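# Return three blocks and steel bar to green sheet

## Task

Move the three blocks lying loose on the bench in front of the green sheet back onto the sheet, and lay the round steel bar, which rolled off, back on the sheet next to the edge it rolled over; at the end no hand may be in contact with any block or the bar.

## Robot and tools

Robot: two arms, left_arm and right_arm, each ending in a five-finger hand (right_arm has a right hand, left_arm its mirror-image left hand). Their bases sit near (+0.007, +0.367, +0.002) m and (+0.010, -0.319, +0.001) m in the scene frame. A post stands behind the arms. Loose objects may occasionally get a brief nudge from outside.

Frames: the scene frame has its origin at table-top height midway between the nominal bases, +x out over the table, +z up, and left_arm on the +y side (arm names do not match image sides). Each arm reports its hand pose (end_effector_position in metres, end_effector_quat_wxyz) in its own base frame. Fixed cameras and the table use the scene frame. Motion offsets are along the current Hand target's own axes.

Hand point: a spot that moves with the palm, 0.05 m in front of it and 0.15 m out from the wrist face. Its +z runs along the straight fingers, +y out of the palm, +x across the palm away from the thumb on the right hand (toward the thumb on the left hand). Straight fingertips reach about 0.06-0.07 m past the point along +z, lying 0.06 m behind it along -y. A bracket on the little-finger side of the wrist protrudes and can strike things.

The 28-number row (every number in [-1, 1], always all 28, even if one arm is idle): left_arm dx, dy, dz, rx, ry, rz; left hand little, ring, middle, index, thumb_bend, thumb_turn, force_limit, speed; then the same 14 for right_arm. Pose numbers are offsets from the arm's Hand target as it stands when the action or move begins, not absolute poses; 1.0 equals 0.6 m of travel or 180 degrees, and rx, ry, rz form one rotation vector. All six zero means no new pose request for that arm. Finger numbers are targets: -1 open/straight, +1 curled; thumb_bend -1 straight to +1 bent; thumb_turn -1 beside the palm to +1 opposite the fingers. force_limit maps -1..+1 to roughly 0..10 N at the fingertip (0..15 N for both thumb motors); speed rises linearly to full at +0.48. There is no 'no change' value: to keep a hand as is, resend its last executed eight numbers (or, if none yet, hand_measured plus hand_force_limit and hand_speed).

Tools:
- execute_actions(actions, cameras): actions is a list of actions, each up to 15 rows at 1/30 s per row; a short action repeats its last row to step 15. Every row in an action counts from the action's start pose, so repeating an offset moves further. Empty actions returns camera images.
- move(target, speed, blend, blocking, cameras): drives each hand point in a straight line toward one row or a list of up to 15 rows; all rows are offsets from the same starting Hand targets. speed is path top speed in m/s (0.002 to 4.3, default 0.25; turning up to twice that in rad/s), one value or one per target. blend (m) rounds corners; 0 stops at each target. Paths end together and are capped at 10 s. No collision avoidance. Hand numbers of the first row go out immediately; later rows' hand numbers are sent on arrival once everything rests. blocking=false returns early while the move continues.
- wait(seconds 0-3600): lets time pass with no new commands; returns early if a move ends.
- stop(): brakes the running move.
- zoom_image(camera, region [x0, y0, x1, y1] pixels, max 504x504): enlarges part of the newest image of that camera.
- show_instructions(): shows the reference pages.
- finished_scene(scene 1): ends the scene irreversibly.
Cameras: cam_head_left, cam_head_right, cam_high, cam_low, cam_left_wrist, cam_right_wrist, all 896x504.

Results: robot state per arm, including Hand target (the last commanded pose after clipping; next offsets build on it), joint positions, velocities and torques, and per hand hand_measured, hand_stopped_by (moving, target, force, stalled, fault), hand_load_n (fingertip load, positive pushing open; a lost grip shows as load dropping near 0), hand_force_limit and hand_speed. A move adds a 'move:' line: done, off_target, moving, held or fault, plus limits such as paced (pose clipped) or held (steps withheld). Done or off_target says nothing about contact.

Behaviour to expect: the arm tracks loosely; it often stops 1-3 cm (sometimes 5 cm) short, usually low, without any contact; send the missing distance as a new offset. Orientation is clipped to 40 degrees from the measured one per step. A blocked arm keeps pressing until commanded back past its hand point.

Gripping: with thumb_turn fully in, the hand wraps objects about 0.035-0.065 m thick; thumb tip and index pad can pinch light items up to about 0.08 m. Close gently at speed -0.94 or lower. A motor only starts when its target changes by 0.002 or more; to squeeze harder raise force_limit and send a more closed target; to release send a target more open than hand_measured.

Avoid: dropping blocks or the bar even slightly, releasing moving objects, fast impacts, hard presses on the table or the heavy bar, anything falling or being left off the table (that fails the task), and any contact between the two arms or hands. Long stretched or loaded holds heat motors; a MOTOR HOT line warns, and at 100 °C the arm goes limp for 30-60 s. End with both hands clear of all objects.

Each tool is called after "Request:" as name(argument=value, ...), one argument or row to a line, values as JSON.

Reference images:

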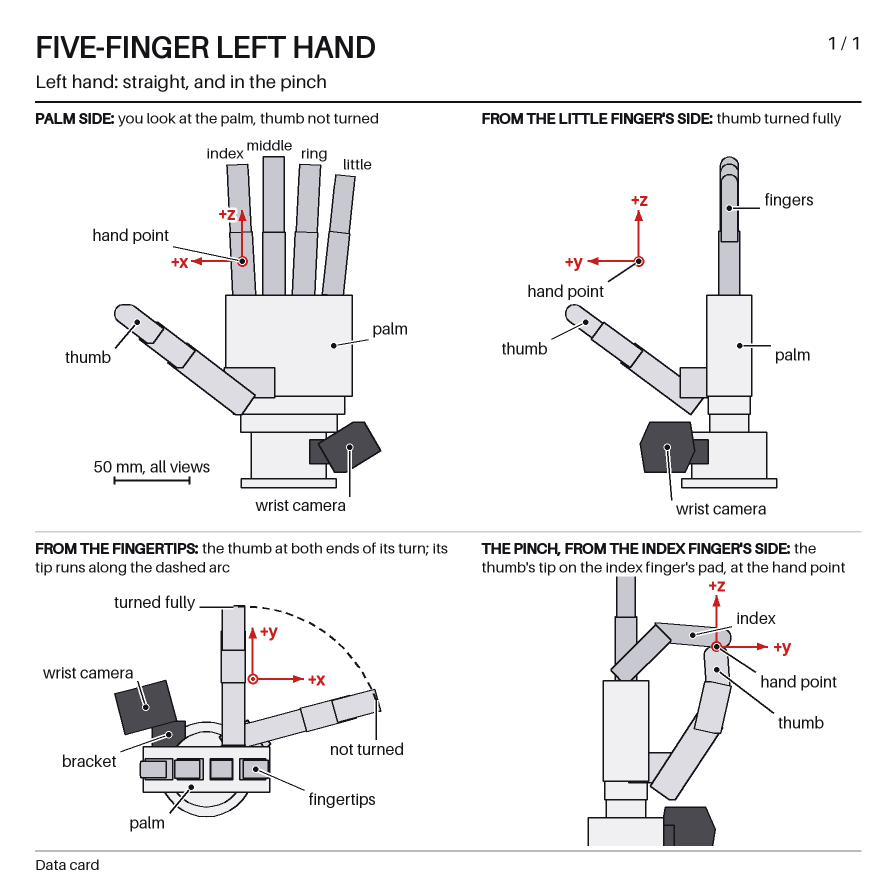

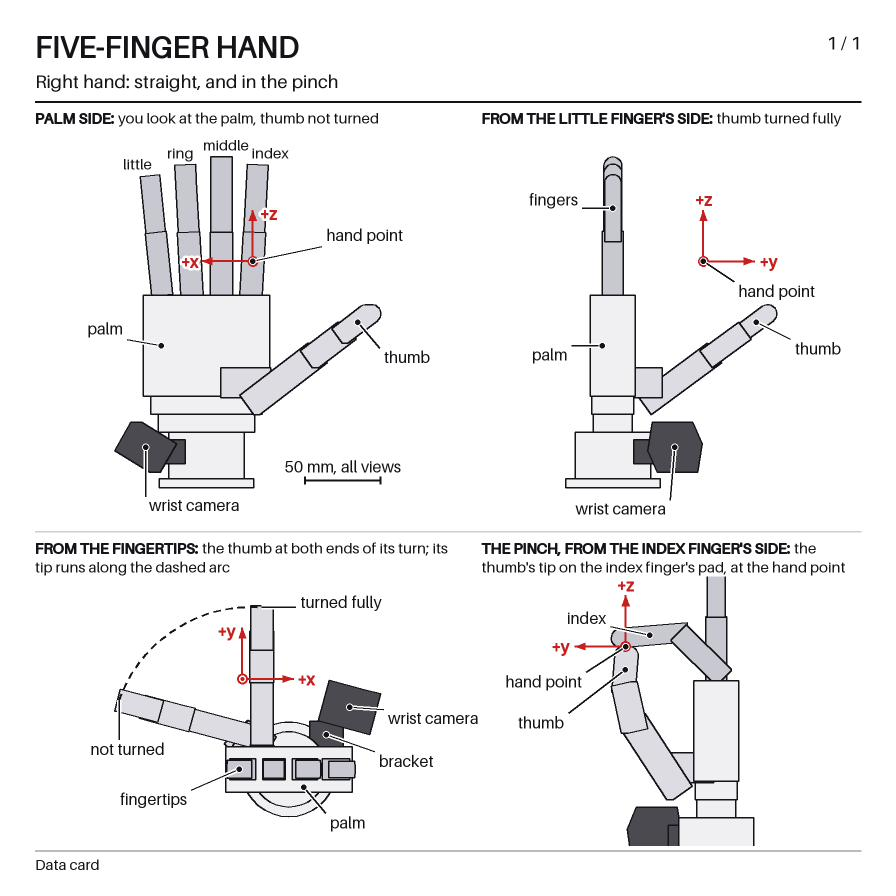

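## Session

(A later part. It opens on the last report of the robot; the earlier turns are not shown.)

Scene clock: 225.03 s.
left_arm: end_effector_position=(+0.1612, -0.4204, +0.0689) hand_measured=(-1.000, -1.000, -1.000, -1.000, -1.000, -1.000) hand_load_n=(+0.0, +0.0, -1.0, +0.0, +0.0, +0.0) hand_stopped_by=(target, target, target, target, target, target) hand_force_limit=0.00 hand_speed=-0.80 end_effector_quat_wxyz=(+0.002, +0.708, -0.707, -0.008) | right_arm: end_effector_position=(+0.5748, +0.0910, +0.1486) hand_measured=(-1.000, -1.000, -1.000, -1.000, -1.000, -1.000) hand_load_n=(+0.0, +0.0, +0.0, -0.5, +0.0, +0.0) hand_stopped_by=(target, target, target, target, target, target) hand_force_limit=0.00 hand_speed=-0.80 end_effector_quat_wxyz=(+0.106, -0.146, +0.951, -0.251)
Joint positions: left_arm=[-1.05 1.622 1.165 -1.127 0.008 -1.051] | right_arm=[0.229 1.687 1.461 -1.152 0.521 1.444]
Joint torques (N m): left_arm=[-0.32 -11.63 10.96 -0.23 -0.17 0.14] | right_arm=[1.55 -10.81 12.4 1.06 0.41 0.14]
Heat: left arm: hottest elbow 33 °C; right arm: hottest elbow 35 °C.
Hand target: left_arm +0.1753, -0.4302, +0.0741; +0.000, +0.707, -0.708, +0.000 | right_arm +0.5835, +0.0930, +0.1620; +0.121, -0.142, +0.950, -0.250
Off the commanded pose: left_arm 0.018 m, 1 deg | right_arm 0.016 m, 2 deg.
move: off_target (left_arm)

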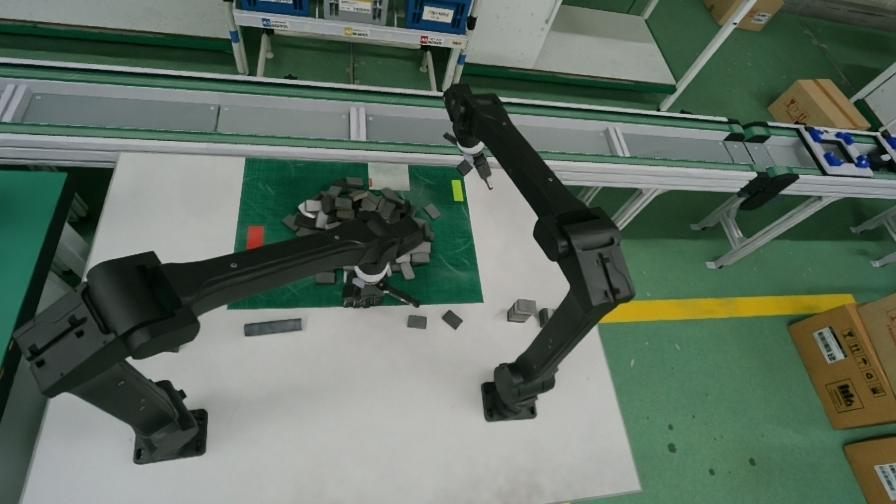

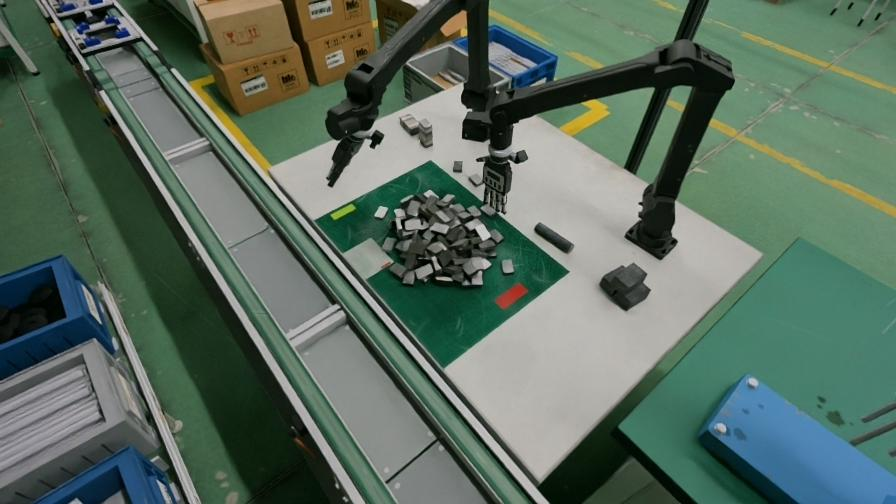

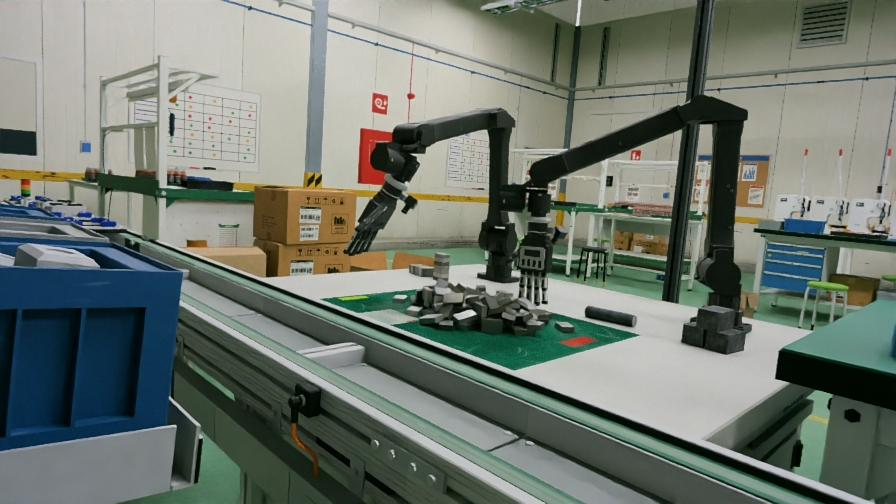

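Request:
move(
  target=[
    [0.003,-0.027,0,0,0,0,-1,-1,-1,-1,-1,-1,0,-0.8,0,0,0,0,0,0,-1,-1,-1,-1,-1,-1,0,-0.8],
    [0,0.03,0,0,0,0,-1,-1,-1,-1,-1,-1,0,-0.8,0,0,0,0,0,0,-1,-1,-1,-1,-1,-1,0,-0.8],
    [0,0.05,-0.08,0,0,0,-1,-1,-1,-1,-1,-1,0,-0.8,0,0,0,0,0,0,-1,-1,-1,-1,-1,-1,0,-0.8],
    [0.165,0.2,-0.08,0,0,0,-1,-1,-1,-1,-1,-1,0,-0.8,0,0,0,0,0,0,-1,-1,-1,-1,-1,-1,0,-0.8],
  ],
  speed=[0.05,0.07,0.2,0.2],
  blend=[0,0.005,0.02,0],
  cameras=["cam_head_left","cam_head_right","cam_high","cam_low","cam_left_wrist"],
)

Request:
zoom_image(
  camera="cam_high",
  region=[420, 60, 620, 230],
)

Scene clock: 250.33 s.
left_arm: end_effector_position=(+0.0501, -0.5129, +0.1103) hand_measured=(-1.000, -1.000, -1.000, -1.000, -1.000, -1.000) hand_load_n=(+0.0, +0.0, +0.0, +0.0, +0.0, +0.0) hand_stopped_by=(target, target, target, target, target, target) hand_force_limit=0.00 hand_speed=-0.80 end_effector_quat_wxyz=(-0.005, +0.701, -0.714, -0.012) | right_arm: end_effector_position=(+0.5748, +0.0910, +0.1486) hand_measured=(-1.000, -1.000, -1.000, -1.000, -1.000, -1.000) hand_load_n=(+0.0, +0.0, -0.5, +0.0, -0.5, +0.0) hand_stopped_by=(target, target, target, target, target, target) hand_force_limit=0.00 hand_speed=-0.80 end_effector_quat_wxyz=(+0.106, -0.146, +0.951, -0.251)
Joint positions: left_arm=[-1.343 1.703 1.388 -1.28 0.004 -1.324] | right_arm=[0.229 1.687 1.461 -1.152 0.521 1.444]
Joint torques (N m): left_arm=[-1.08 -14.04 11.81 -0.35 0.01 -0.21] | right_arm=[1.49 -10.81 12.42 1.01 0.43 0.14]
Heat: left arm: hottest elbow 34 °C; right arm: hottest elbow 35 °C.
Hand target: left_arm +0.0551, -0.5290, +0.1222; +0.000, +0.707, -0.708, +0.000 | right_arm +0.5835, +0.0930, +0.1620; +0.121, -0.142, +0.950, -0.250
Off the commanded pose: left_arm 0.021 m, 2 deg | right_arm 0.016 m, 2 deg.
move: off_target (left_arm)
cam_left_wrist: T_world_to_cam=[[0.94786, -0.31847, 0.01207, -0.2113], [-0.26723, -0.77357, 0.57461, -0.45817], [-0.17366, -0.54787, -0.81834, -0.07171]] pos_world=[0.0654, -0.46101, 0.20714]

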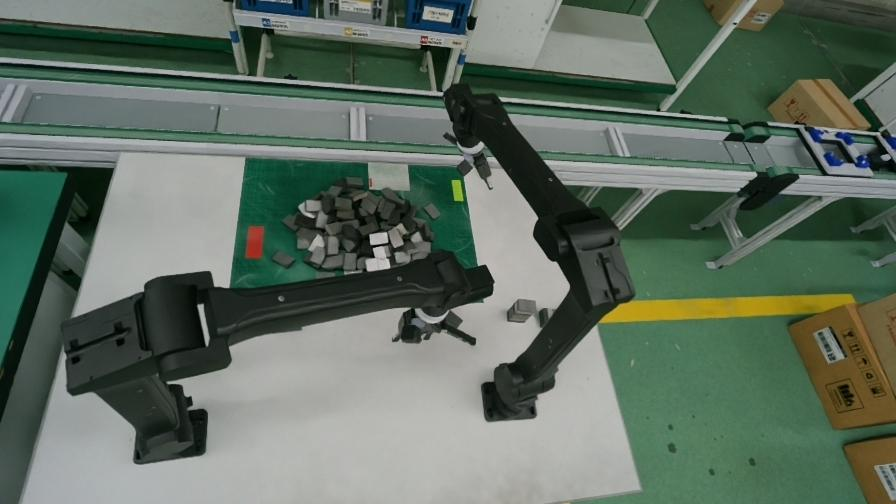

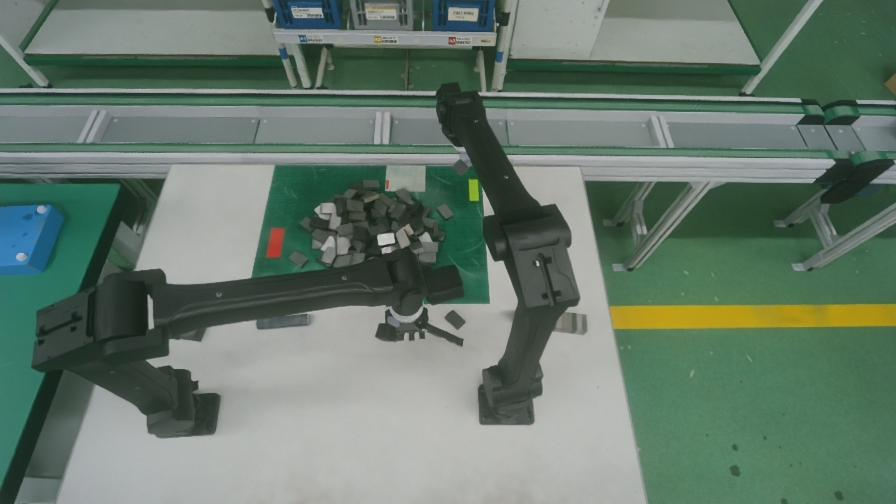

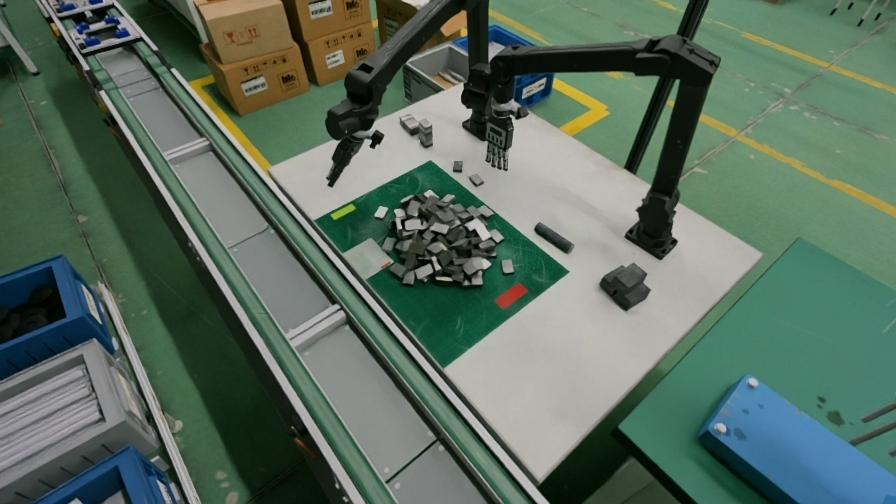

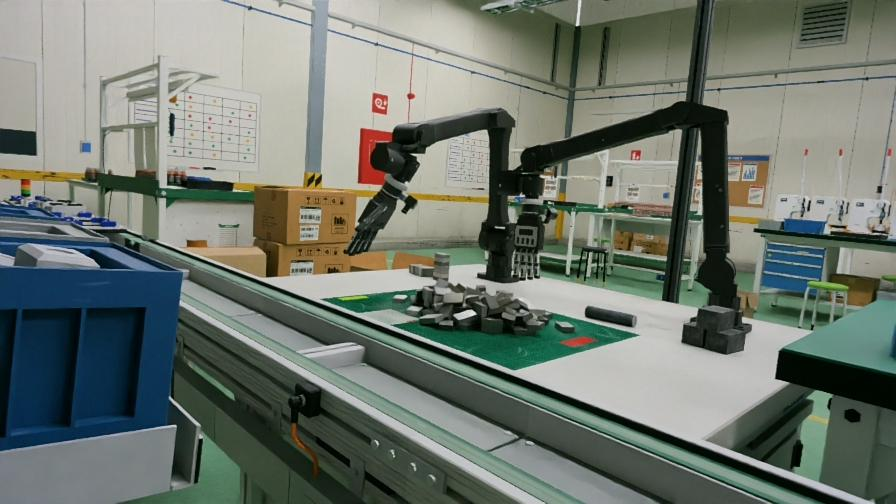

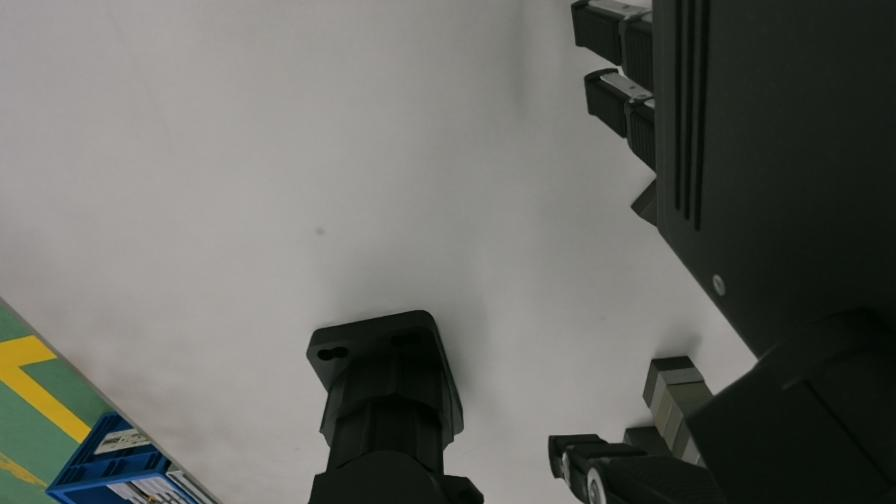

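Scaled by 2.520 from the camera's image (finer frame: 1280x720).

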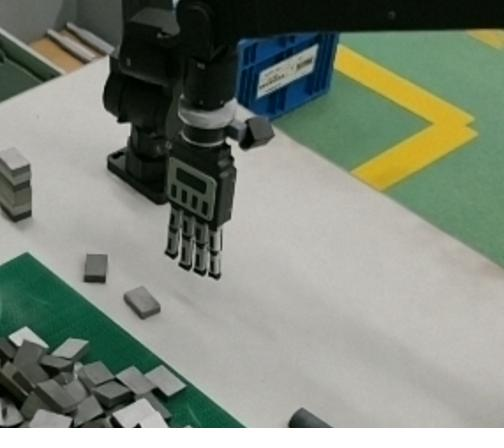

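Request:
zoom_image(
  camera="cam_high",
  region=[450, 180, 530, 240],
)

Request:
zoom_image(
  camera="cam_low",
  region=[480, 270, 640, 360],
)

Scaled by 6.300 from the camera's image (finer frame: 1280x720).

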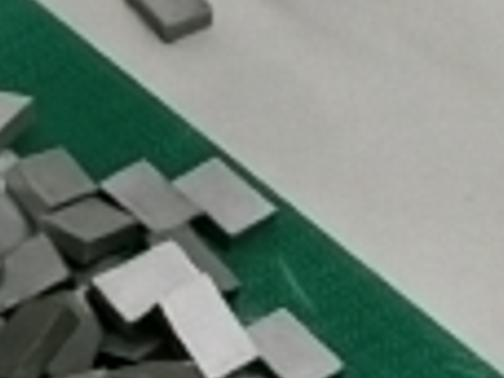

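Scaled by 3.150 from the camera's image (finer frame: 1280x720).

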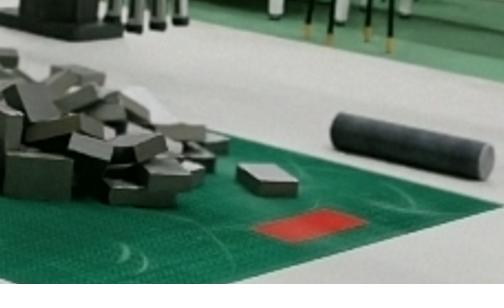

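Request:
move(
  target=[
    [0.03,0,0,0,0,0,-1,-1,-1,-1,-1,-1,0,-0.8,0,0,0,0,0,0,-1,-1,-1,-1,-1,-1,0,-0.8],
    [0.03,0,0.08,0,0,0,-1,-1,-1,-1,-1,-1,0,-0.8,0,0,0,0,0,0,-1,-1,-1,-1,-1,-1,0,-0.8],
  ],
  speed=[0.1,0.1],
  blend=[0.01,0],
  cameras=["cam_high","cam_low"],
)

Request:
zoom_image(
  camera="cam_high",
  region=[430, 90, 550, 210],
)

Scene clock: 268.83 s.
left_arm: end_effector_position=(+0.0577, -0.5451, +0.0829) hand_measured=(-1.000, -1.000, -1.000, -1.000, -1.000, -1.000) hand_load_n=(+0.0, -0.5, +0.0, +0.0, +0.0, +0.0) hand_stopped_by=(target, target, target, target, target, target) hand_force_limit=0.00 hand_speed=-0.80 end_effector_quat_wxyz=(+0.003, +0.704, -0.710, +0.002) | right_arm: end_effector_position=(+0.5748, +0.0910, +0.1486) hand_measured=(-1.000, -1.000, -1.000, -1.000, -1.000, -1.000) hand_load_n=(+0.0, +0.0, +0.0, +0.0, -0.5, +0.0) hand_stopped_by=(target, target, target, target, target, target) hand_force_limit=0.00 hand_speed=-0.80 end_effector_quat_wxyz=(+0.106, -0.146, +0.951, -0.251)
Joint positions: left_arm=[-1.343 1.787 1.425 -1.203 0.004 -1.333] | right_arm=[0.229 1.687 1.461 -1.152 0.521 1.444]
Joint torques (N m): left_arm=[-1.85 -14.86 8.01 0.51 -0.01 -0.21] | right_arm=[1.73 -10.81 12.41 1.02 0.43 0.15]
Heat: left arm: hottest elbow 35 °C; right arm: hottest elbow 35 °C.
Hand target: left_arm +0.0551, -0.5470, +0.0743; +0.001, +0.707, -0.707, +0.000 | right_arm +0.5835, +0.0930, +0.1620; +0.121, -0.142, +0.950, -0.250
Off the commanded pose: left_arm 0.009 m, 1 deg | right_arm 0.016 m, 2 deg.
move: done; blend cut to 0.009 m at target 1

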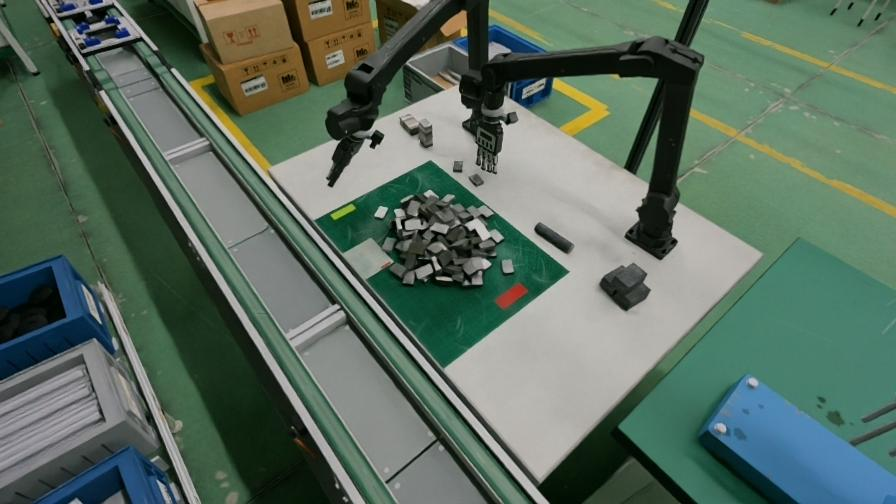

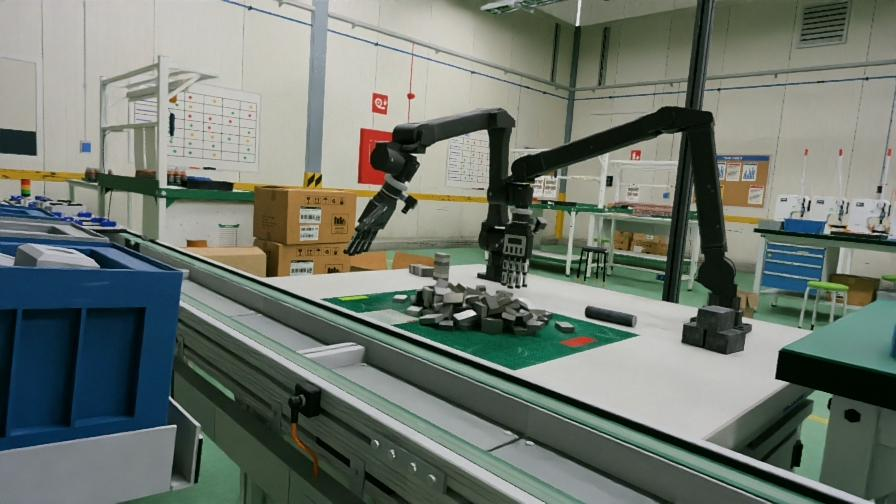

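Scaled by 4.200 from the camera's image (finer frame: 1280x720).

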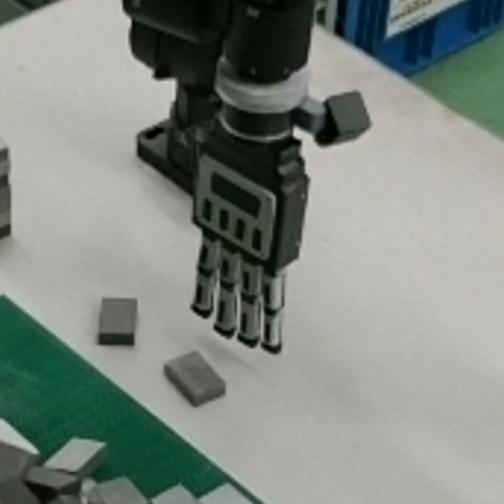

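Request:
move(
  target=[
    [-0.02,0,0.01,0,0,0,-1,-1,-1,-1,-1,-1,0,-0.8,0,0,0,0,0,0,-1,-1,-1,-1,-1,-1,0,-0.8],
    [-0.01,-0.08,0.006,0,0,0,-1,-1,-1,-1,-1,-1,0,-0.8,0,0,0,0,0,0,-1,-1,-1,-1,-1,-1,0,-0.8],
    [0.0,-0.2,0.002,0,0,0,-1,-1,-1,-1,-1,-1,0,-0.8,0,0,0,0,0,0,-1,-1,-1,-1,-1,-1,0,-0.8],
  ],
  speed=[0.05,0.06,0.06],
  blend=[0,0.01,0],
  cameras=["cam_high","cam_low","cam_head_left"],
)

Request:
zoom_image(
  camera="cam_high",
  region=[410, 110, 530, 230],
)

Scene clock: 291.97 s.
left_arm: end_effector_position=(+0.1621, -0.5376, +0.0701) hand_measured=(-1.000, -1.000, -1.000, -1.000, -1.000, -1.000) hand_load_n=(+0.0, +0.0, -0.5, +0.0, +0.0, +0.0) hand_stopped_by=(target, target, target, target, target, target) hand_force_limit=0.00 hand_speed=-0.80 end_effector_quat_wxyz=(+0.000, +0.708, -0.707, -0.006) | right_arm: end_effector_position=(+0.5748, +0.0910, +0.1486) hand_measured=(-1.000, -1.000, -1.000, -1.000, -1.000, -1.000) hand_load_n=(+0.0, +0.0, +0.0, +0.0, +0.0, +0.0) hand_stopped_by=(target, target, target, target, target, target) hand_force_limit=0.00 hand_speed=-0.80 end_effector_quat_wxyz=(+0.106, -0.146, +0.951, -0.251)
Joint positions: left_arm=[-1.155 1.871 1.511 -1.222 0.004 -1.157] | right_arm=[0.229 1.687 1.461 -1.152 0.521 1.444]
Joint torques (N m): left_arm=[-0.32 -14.97 11.4 -0.31 -0.03 0.15] | right_arm=[1.79 -10.75 12.42 1.01 0.42 0.13]
Heat: left arm: hottest elbow 35 °C; right arm: hottest elbow 35 °C.
Hand target: left_arm +0.1750, -0.5472, +0.0729; +0.000, +0.707, -0.708, +0.000 | right_arm +0.5835, +0.0930, +0.1620; +0.121, -0.142, +0.950, -0.250
Off the commanded pose: left_arm 0.016 m, 1 deg | right_arm 0.016 m, 2 deg.
move: off_target (left_arm)
Images, in order (width x height): cam_head_left 896x504, cam_high 896x504, cam_low 896x504.

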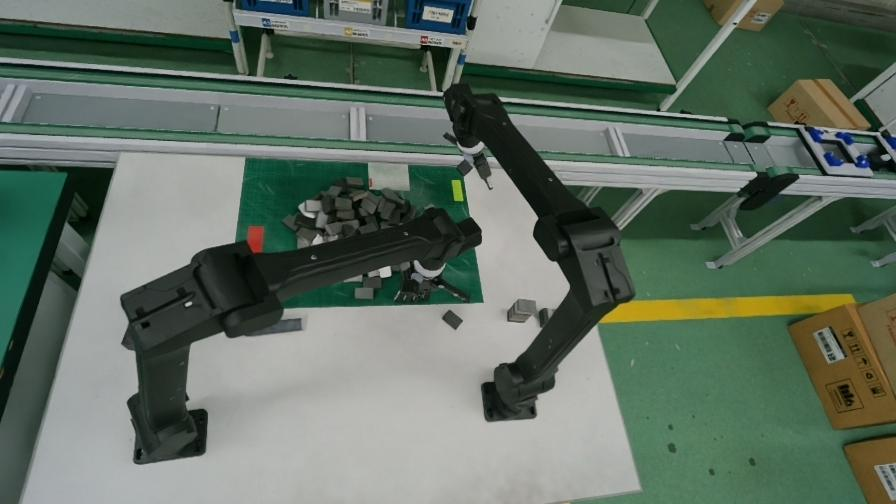

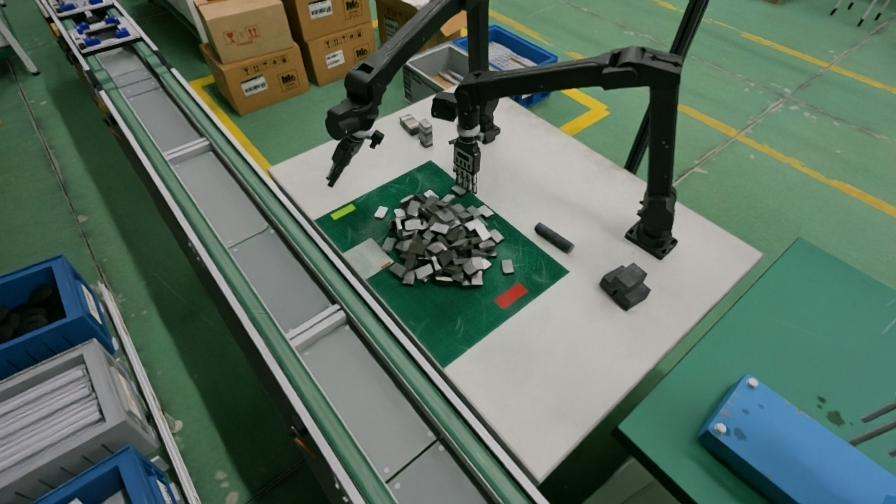

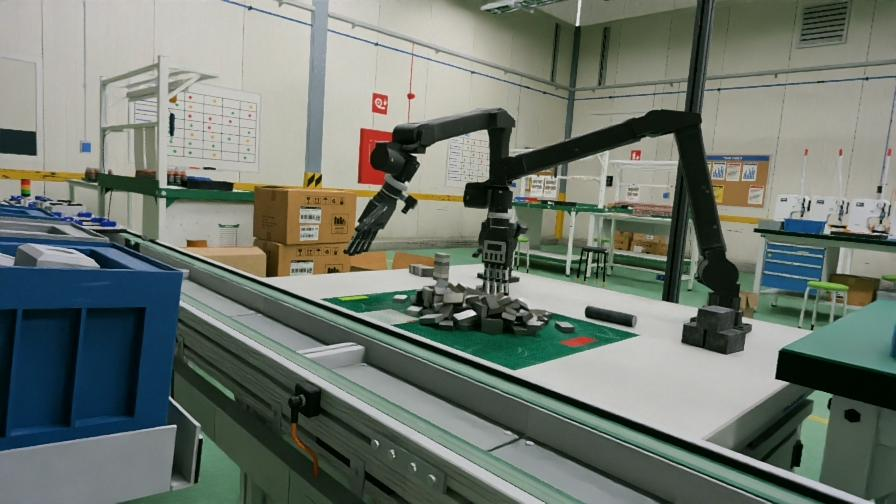

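Scaled by 4.200 from the camera's image (finer frame: 1280x720).

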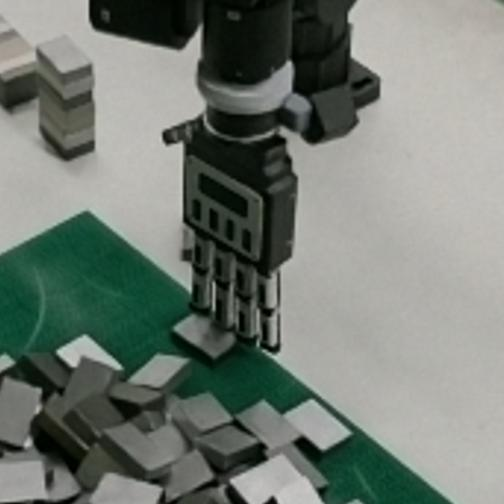

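Request:
move(
  target=[
    [0.0,-0.022,0,0,0,0,-1,-1,-1,-1,-1,-1,0,-0.8,0,0,0,0,0,0,-1,-1,-1,-1,-1,-1,0,-0.8],
    [0,0.03,0,0,0,0,-1,-1,-1,-1,-1,-1,0,-0.8,0,0,0,0,0,0,-1,-1,-1,-1,-1,-1,0,-0.8],
    [0,0.05,-0.08,0,0,0,-1,-1,-1,-1,-1,-1,0,-0.8,0,0,0,0,0,0,-1,-1,-1,-1,-1,-1,0,-0.8],
    [0.098,0.203,-0.08,0,0,0,-1,-1,-1,-1,-1,-1,0,-0.8,0,0,0,0,0,0,-1,-1,-1,-1,-1,-1,0,-0.8],
  ],
  speed=[0.05,0.07,0.2,0.15],
  blend=[0,0.005,0.02,0],
  cameras=["cam_head_left","cam_head_right","cam_high","cam_low"],
)

Request:
zoom_image(
  camera="cam_high",
  region=[410, 70, 560, 230],
)

Scene clock: 322.70 s.
left_arm: end_effector_position=(+0.0490, -0.5906, +0.1109) hand_measured=(-1.000, -1.000, -1.000, -1.000, -1.000, -1.000) hand_load_n=(+0.0, +0.0, +0.0, +0.0, +0.0, +0.0) hand_stopped_by=(target, target, target, target, target, target) hand_force_limit=0.00 hand_speed=-0.80 end_effector_quat_wxyz=(-0.006, +0.700, -0.714, -0.010) | right_arm: end_effector_position=(+0.5748, +0.0910, +0.1486) hand_measured=(-1.000, -1.000, -1.000, -1.000, -1.000, -1.000) hand_load_n=(+0.0, +0.0, +0.0, +0.0, +0.0, +0.0) hand_stopped_by=(target, target, target, target, target, target) hand_force_limit=0.00 hand_speed=-0.80 end_effector_quat_wxyz=(+0.106, -0.146, +0.951, -0.251)
Joint positions: left_arm=[-1.376 1.893 1.658 -1.358 0.001 -1.358] | right_arm=[0.229 1.687 1.461 -1.152 0.521 1.444]
Joint torques (N m): left_arm=[-1.38 -16.32 12.01 -0.38 0.1 -0.2] | right_arm=[1.61 -10.75 12.45 1.03 0.41 0.14]
Heat: left arm: hottest elbow 35 °C; right arm: hottest elbow 36 °C.
Hand target: left_arm +0.0531, -0.6058, +0.1212; +0.000, +0.707, -0.708, +0.000 | right_arm +0.5835, +0.0930, +0.1620; +0.121, -0.142, +0.950, -0.250
Off the commanded pose: left_arm 0.019 m, 2 deg | right_arm 0.016 m, 2 deg.
move: off_target (left_arm)

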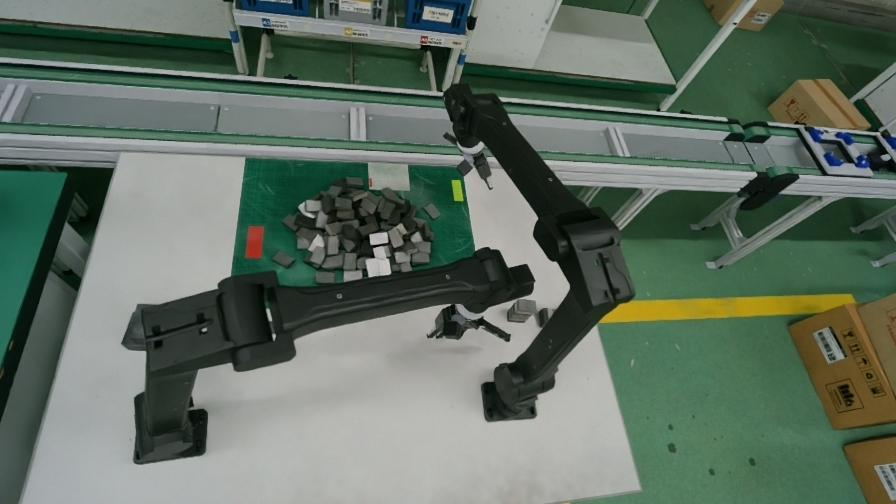

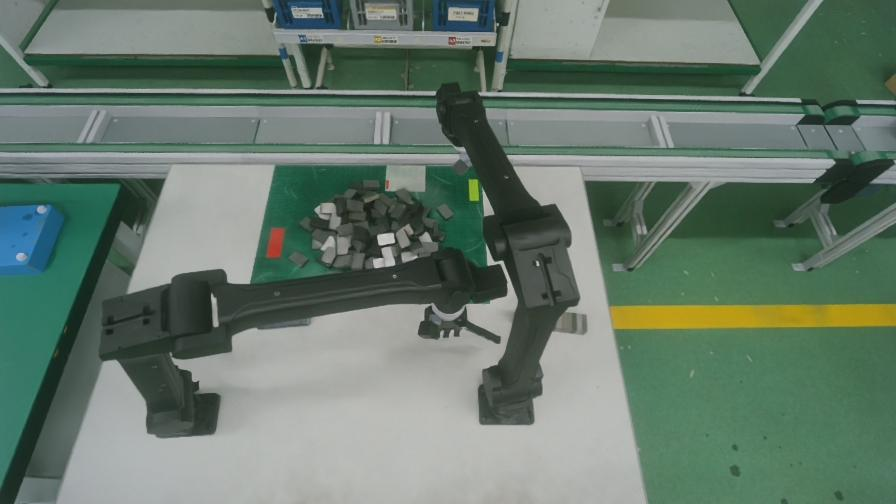

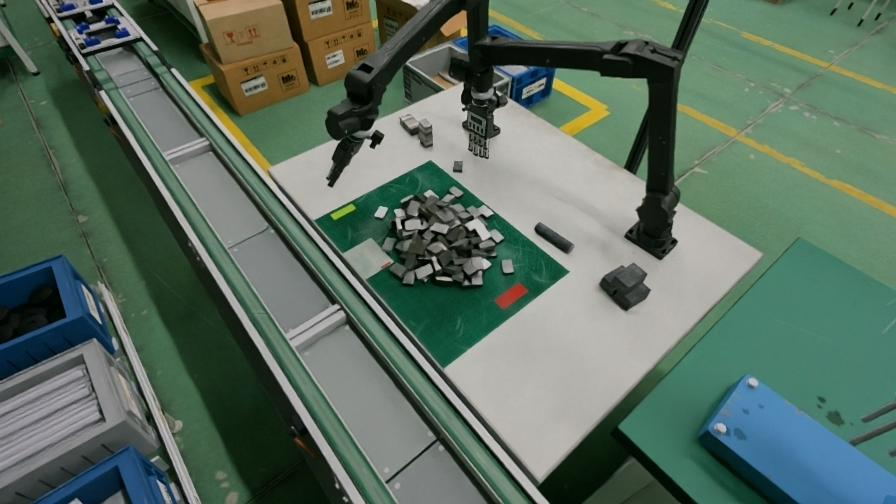

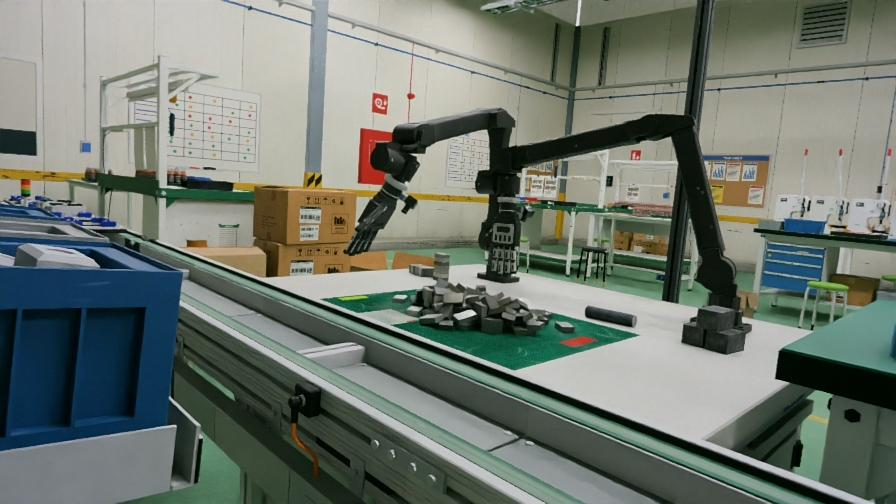

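Scaled by 3.150 from the camera's image (finer frame: 1280x720).

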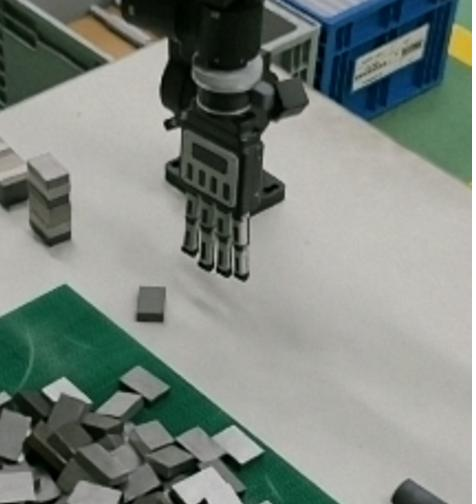

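Request:
move(
  target=[
    [-0.01,0,0.078,0,0,0,-1,-1,-1,-1,-1,-1,0,-0.8,0,0,0,0,0,0,-1,-1,-1,-1,-1,-1,0,-0.8],
    [-0.01,0,0.086,0,0,0,-1,-1,-1,-1,-1,-1,0,-0.8,0,0,0,0,0,0,-1,-1,-1,-1,-1,-1,0,-0.8],
    [-0.005,-0.08,0.084,0,0,0,-1,-1,-1,-1,-1,-1,0,-0.8,0,0,0,0,0,0,-1,-1,-1,-1,-1,-1,0,-0.8],
    [0.005,-0.2,0.081,0,0,0,-1,-1,-1,-1,-1,-1,0,-0.8,0,0,0,0,0,0,-1,-1,-1,-1,-1,-1,0,-0.8],
  ],
  speed=[0.1,0.05,0.06,0.06],
  blend=[0,0,0.01,0],
  cameras=["cam_high","cam_low","cam_head_left"],
)

Request:
zoom_image(
  camera="cam_high",
  region=[400, 90, 520, 210],
)

Scene clock: 349.37 s.
left_arm: end_effector_position=(+0.1604, -0.6002, +0.0711) hand_measured=(-1.000, -1.000, -1.000, -1.000, -1.000, -1.000) hand_load_n=(+0.0, +0.0, -1.0, +0.0, +0.0, +0.0) hand_stopped_by=(target, target, target, target, target, target) hand_force_limit=0.00 hand_speed=-0.80 end_effector_quat_wxyz=(+0.000, +0.708, -0.707, -0.005) | right_arm: end_effector_position=(+0.5748, +0.0910, +0.1486) hand_measured=(-1.000, -1.000, -1.000, -1.000, -1.000, -1.000) hand_load_n=(+0.0, +0.0, -0.5, +0.0, +0.0, +0.0) hand_stopped_by=(target, target, target, target, target, target) hand_force_limit=0.00 hand_speed=-0.80 end_effector_quat_wxyz=(+0.106, -0.146, +0.951, -0.251)
Joint positions: left_arm=[-1.199 2.014 1.737 -1.303 0.004 -1.201] | right_arm=[0.229 1.687 1.461 -1.152 0.521 1.444]
Joint torques (N m): left_arm=[-0.56 -16.85 11.69 -0.27 -0.02 0.15] | right_arm=[1.73 -10.81 12.38 1.07 0.41 0.14]
Heat: left arm: hottest elbow 36 °C; right arm: hottest elbow 36 °C.
Hand target: left_arm +0.1732, -0.6089, +0.0722; +0.000, +0.707, -0.707, +0.000 | right_arm +0.5835, +0.0930, +0.1620; +0.121, -0.142, +0.950, -0.250
Off the commanded pose: left_arm 0.016 m, 1 deg | right_arm 0.016 m, 2 deg.
move: off_target (left_arm)
Images, in order (width x height): cam_head_left 896x504, cam_high 896x504, cam_low 896x504.

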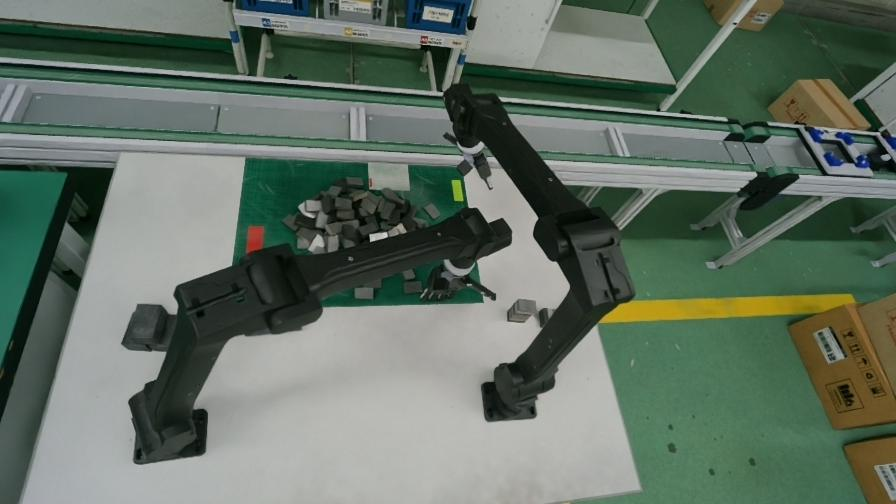

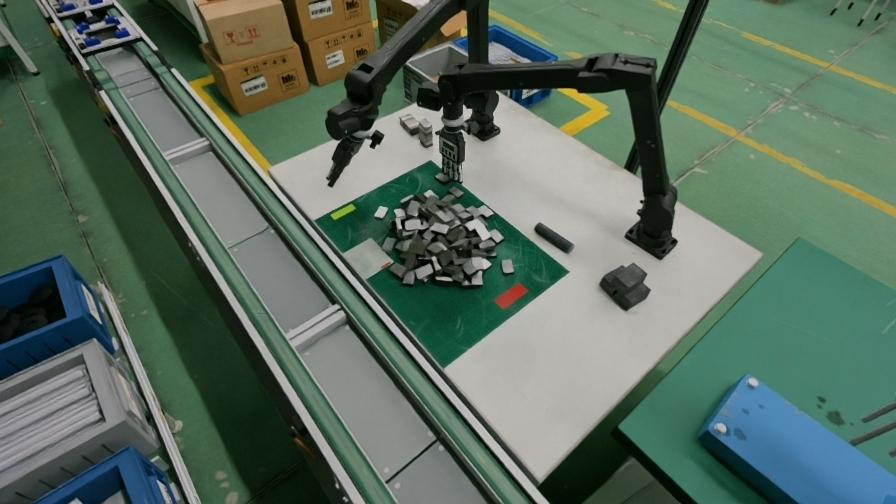

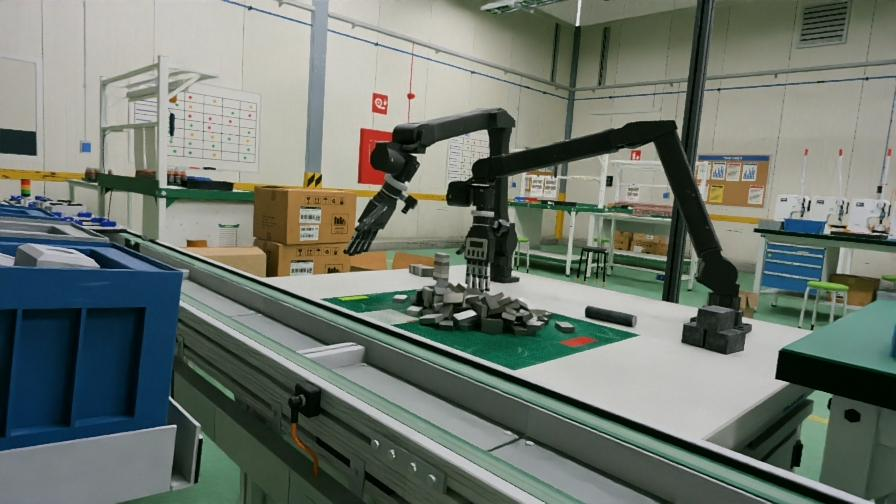

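Scaled by 4.200 from the camera's image (finer frame: 1280x720).

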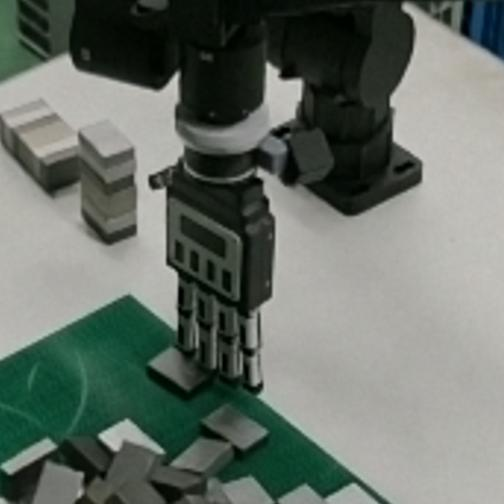

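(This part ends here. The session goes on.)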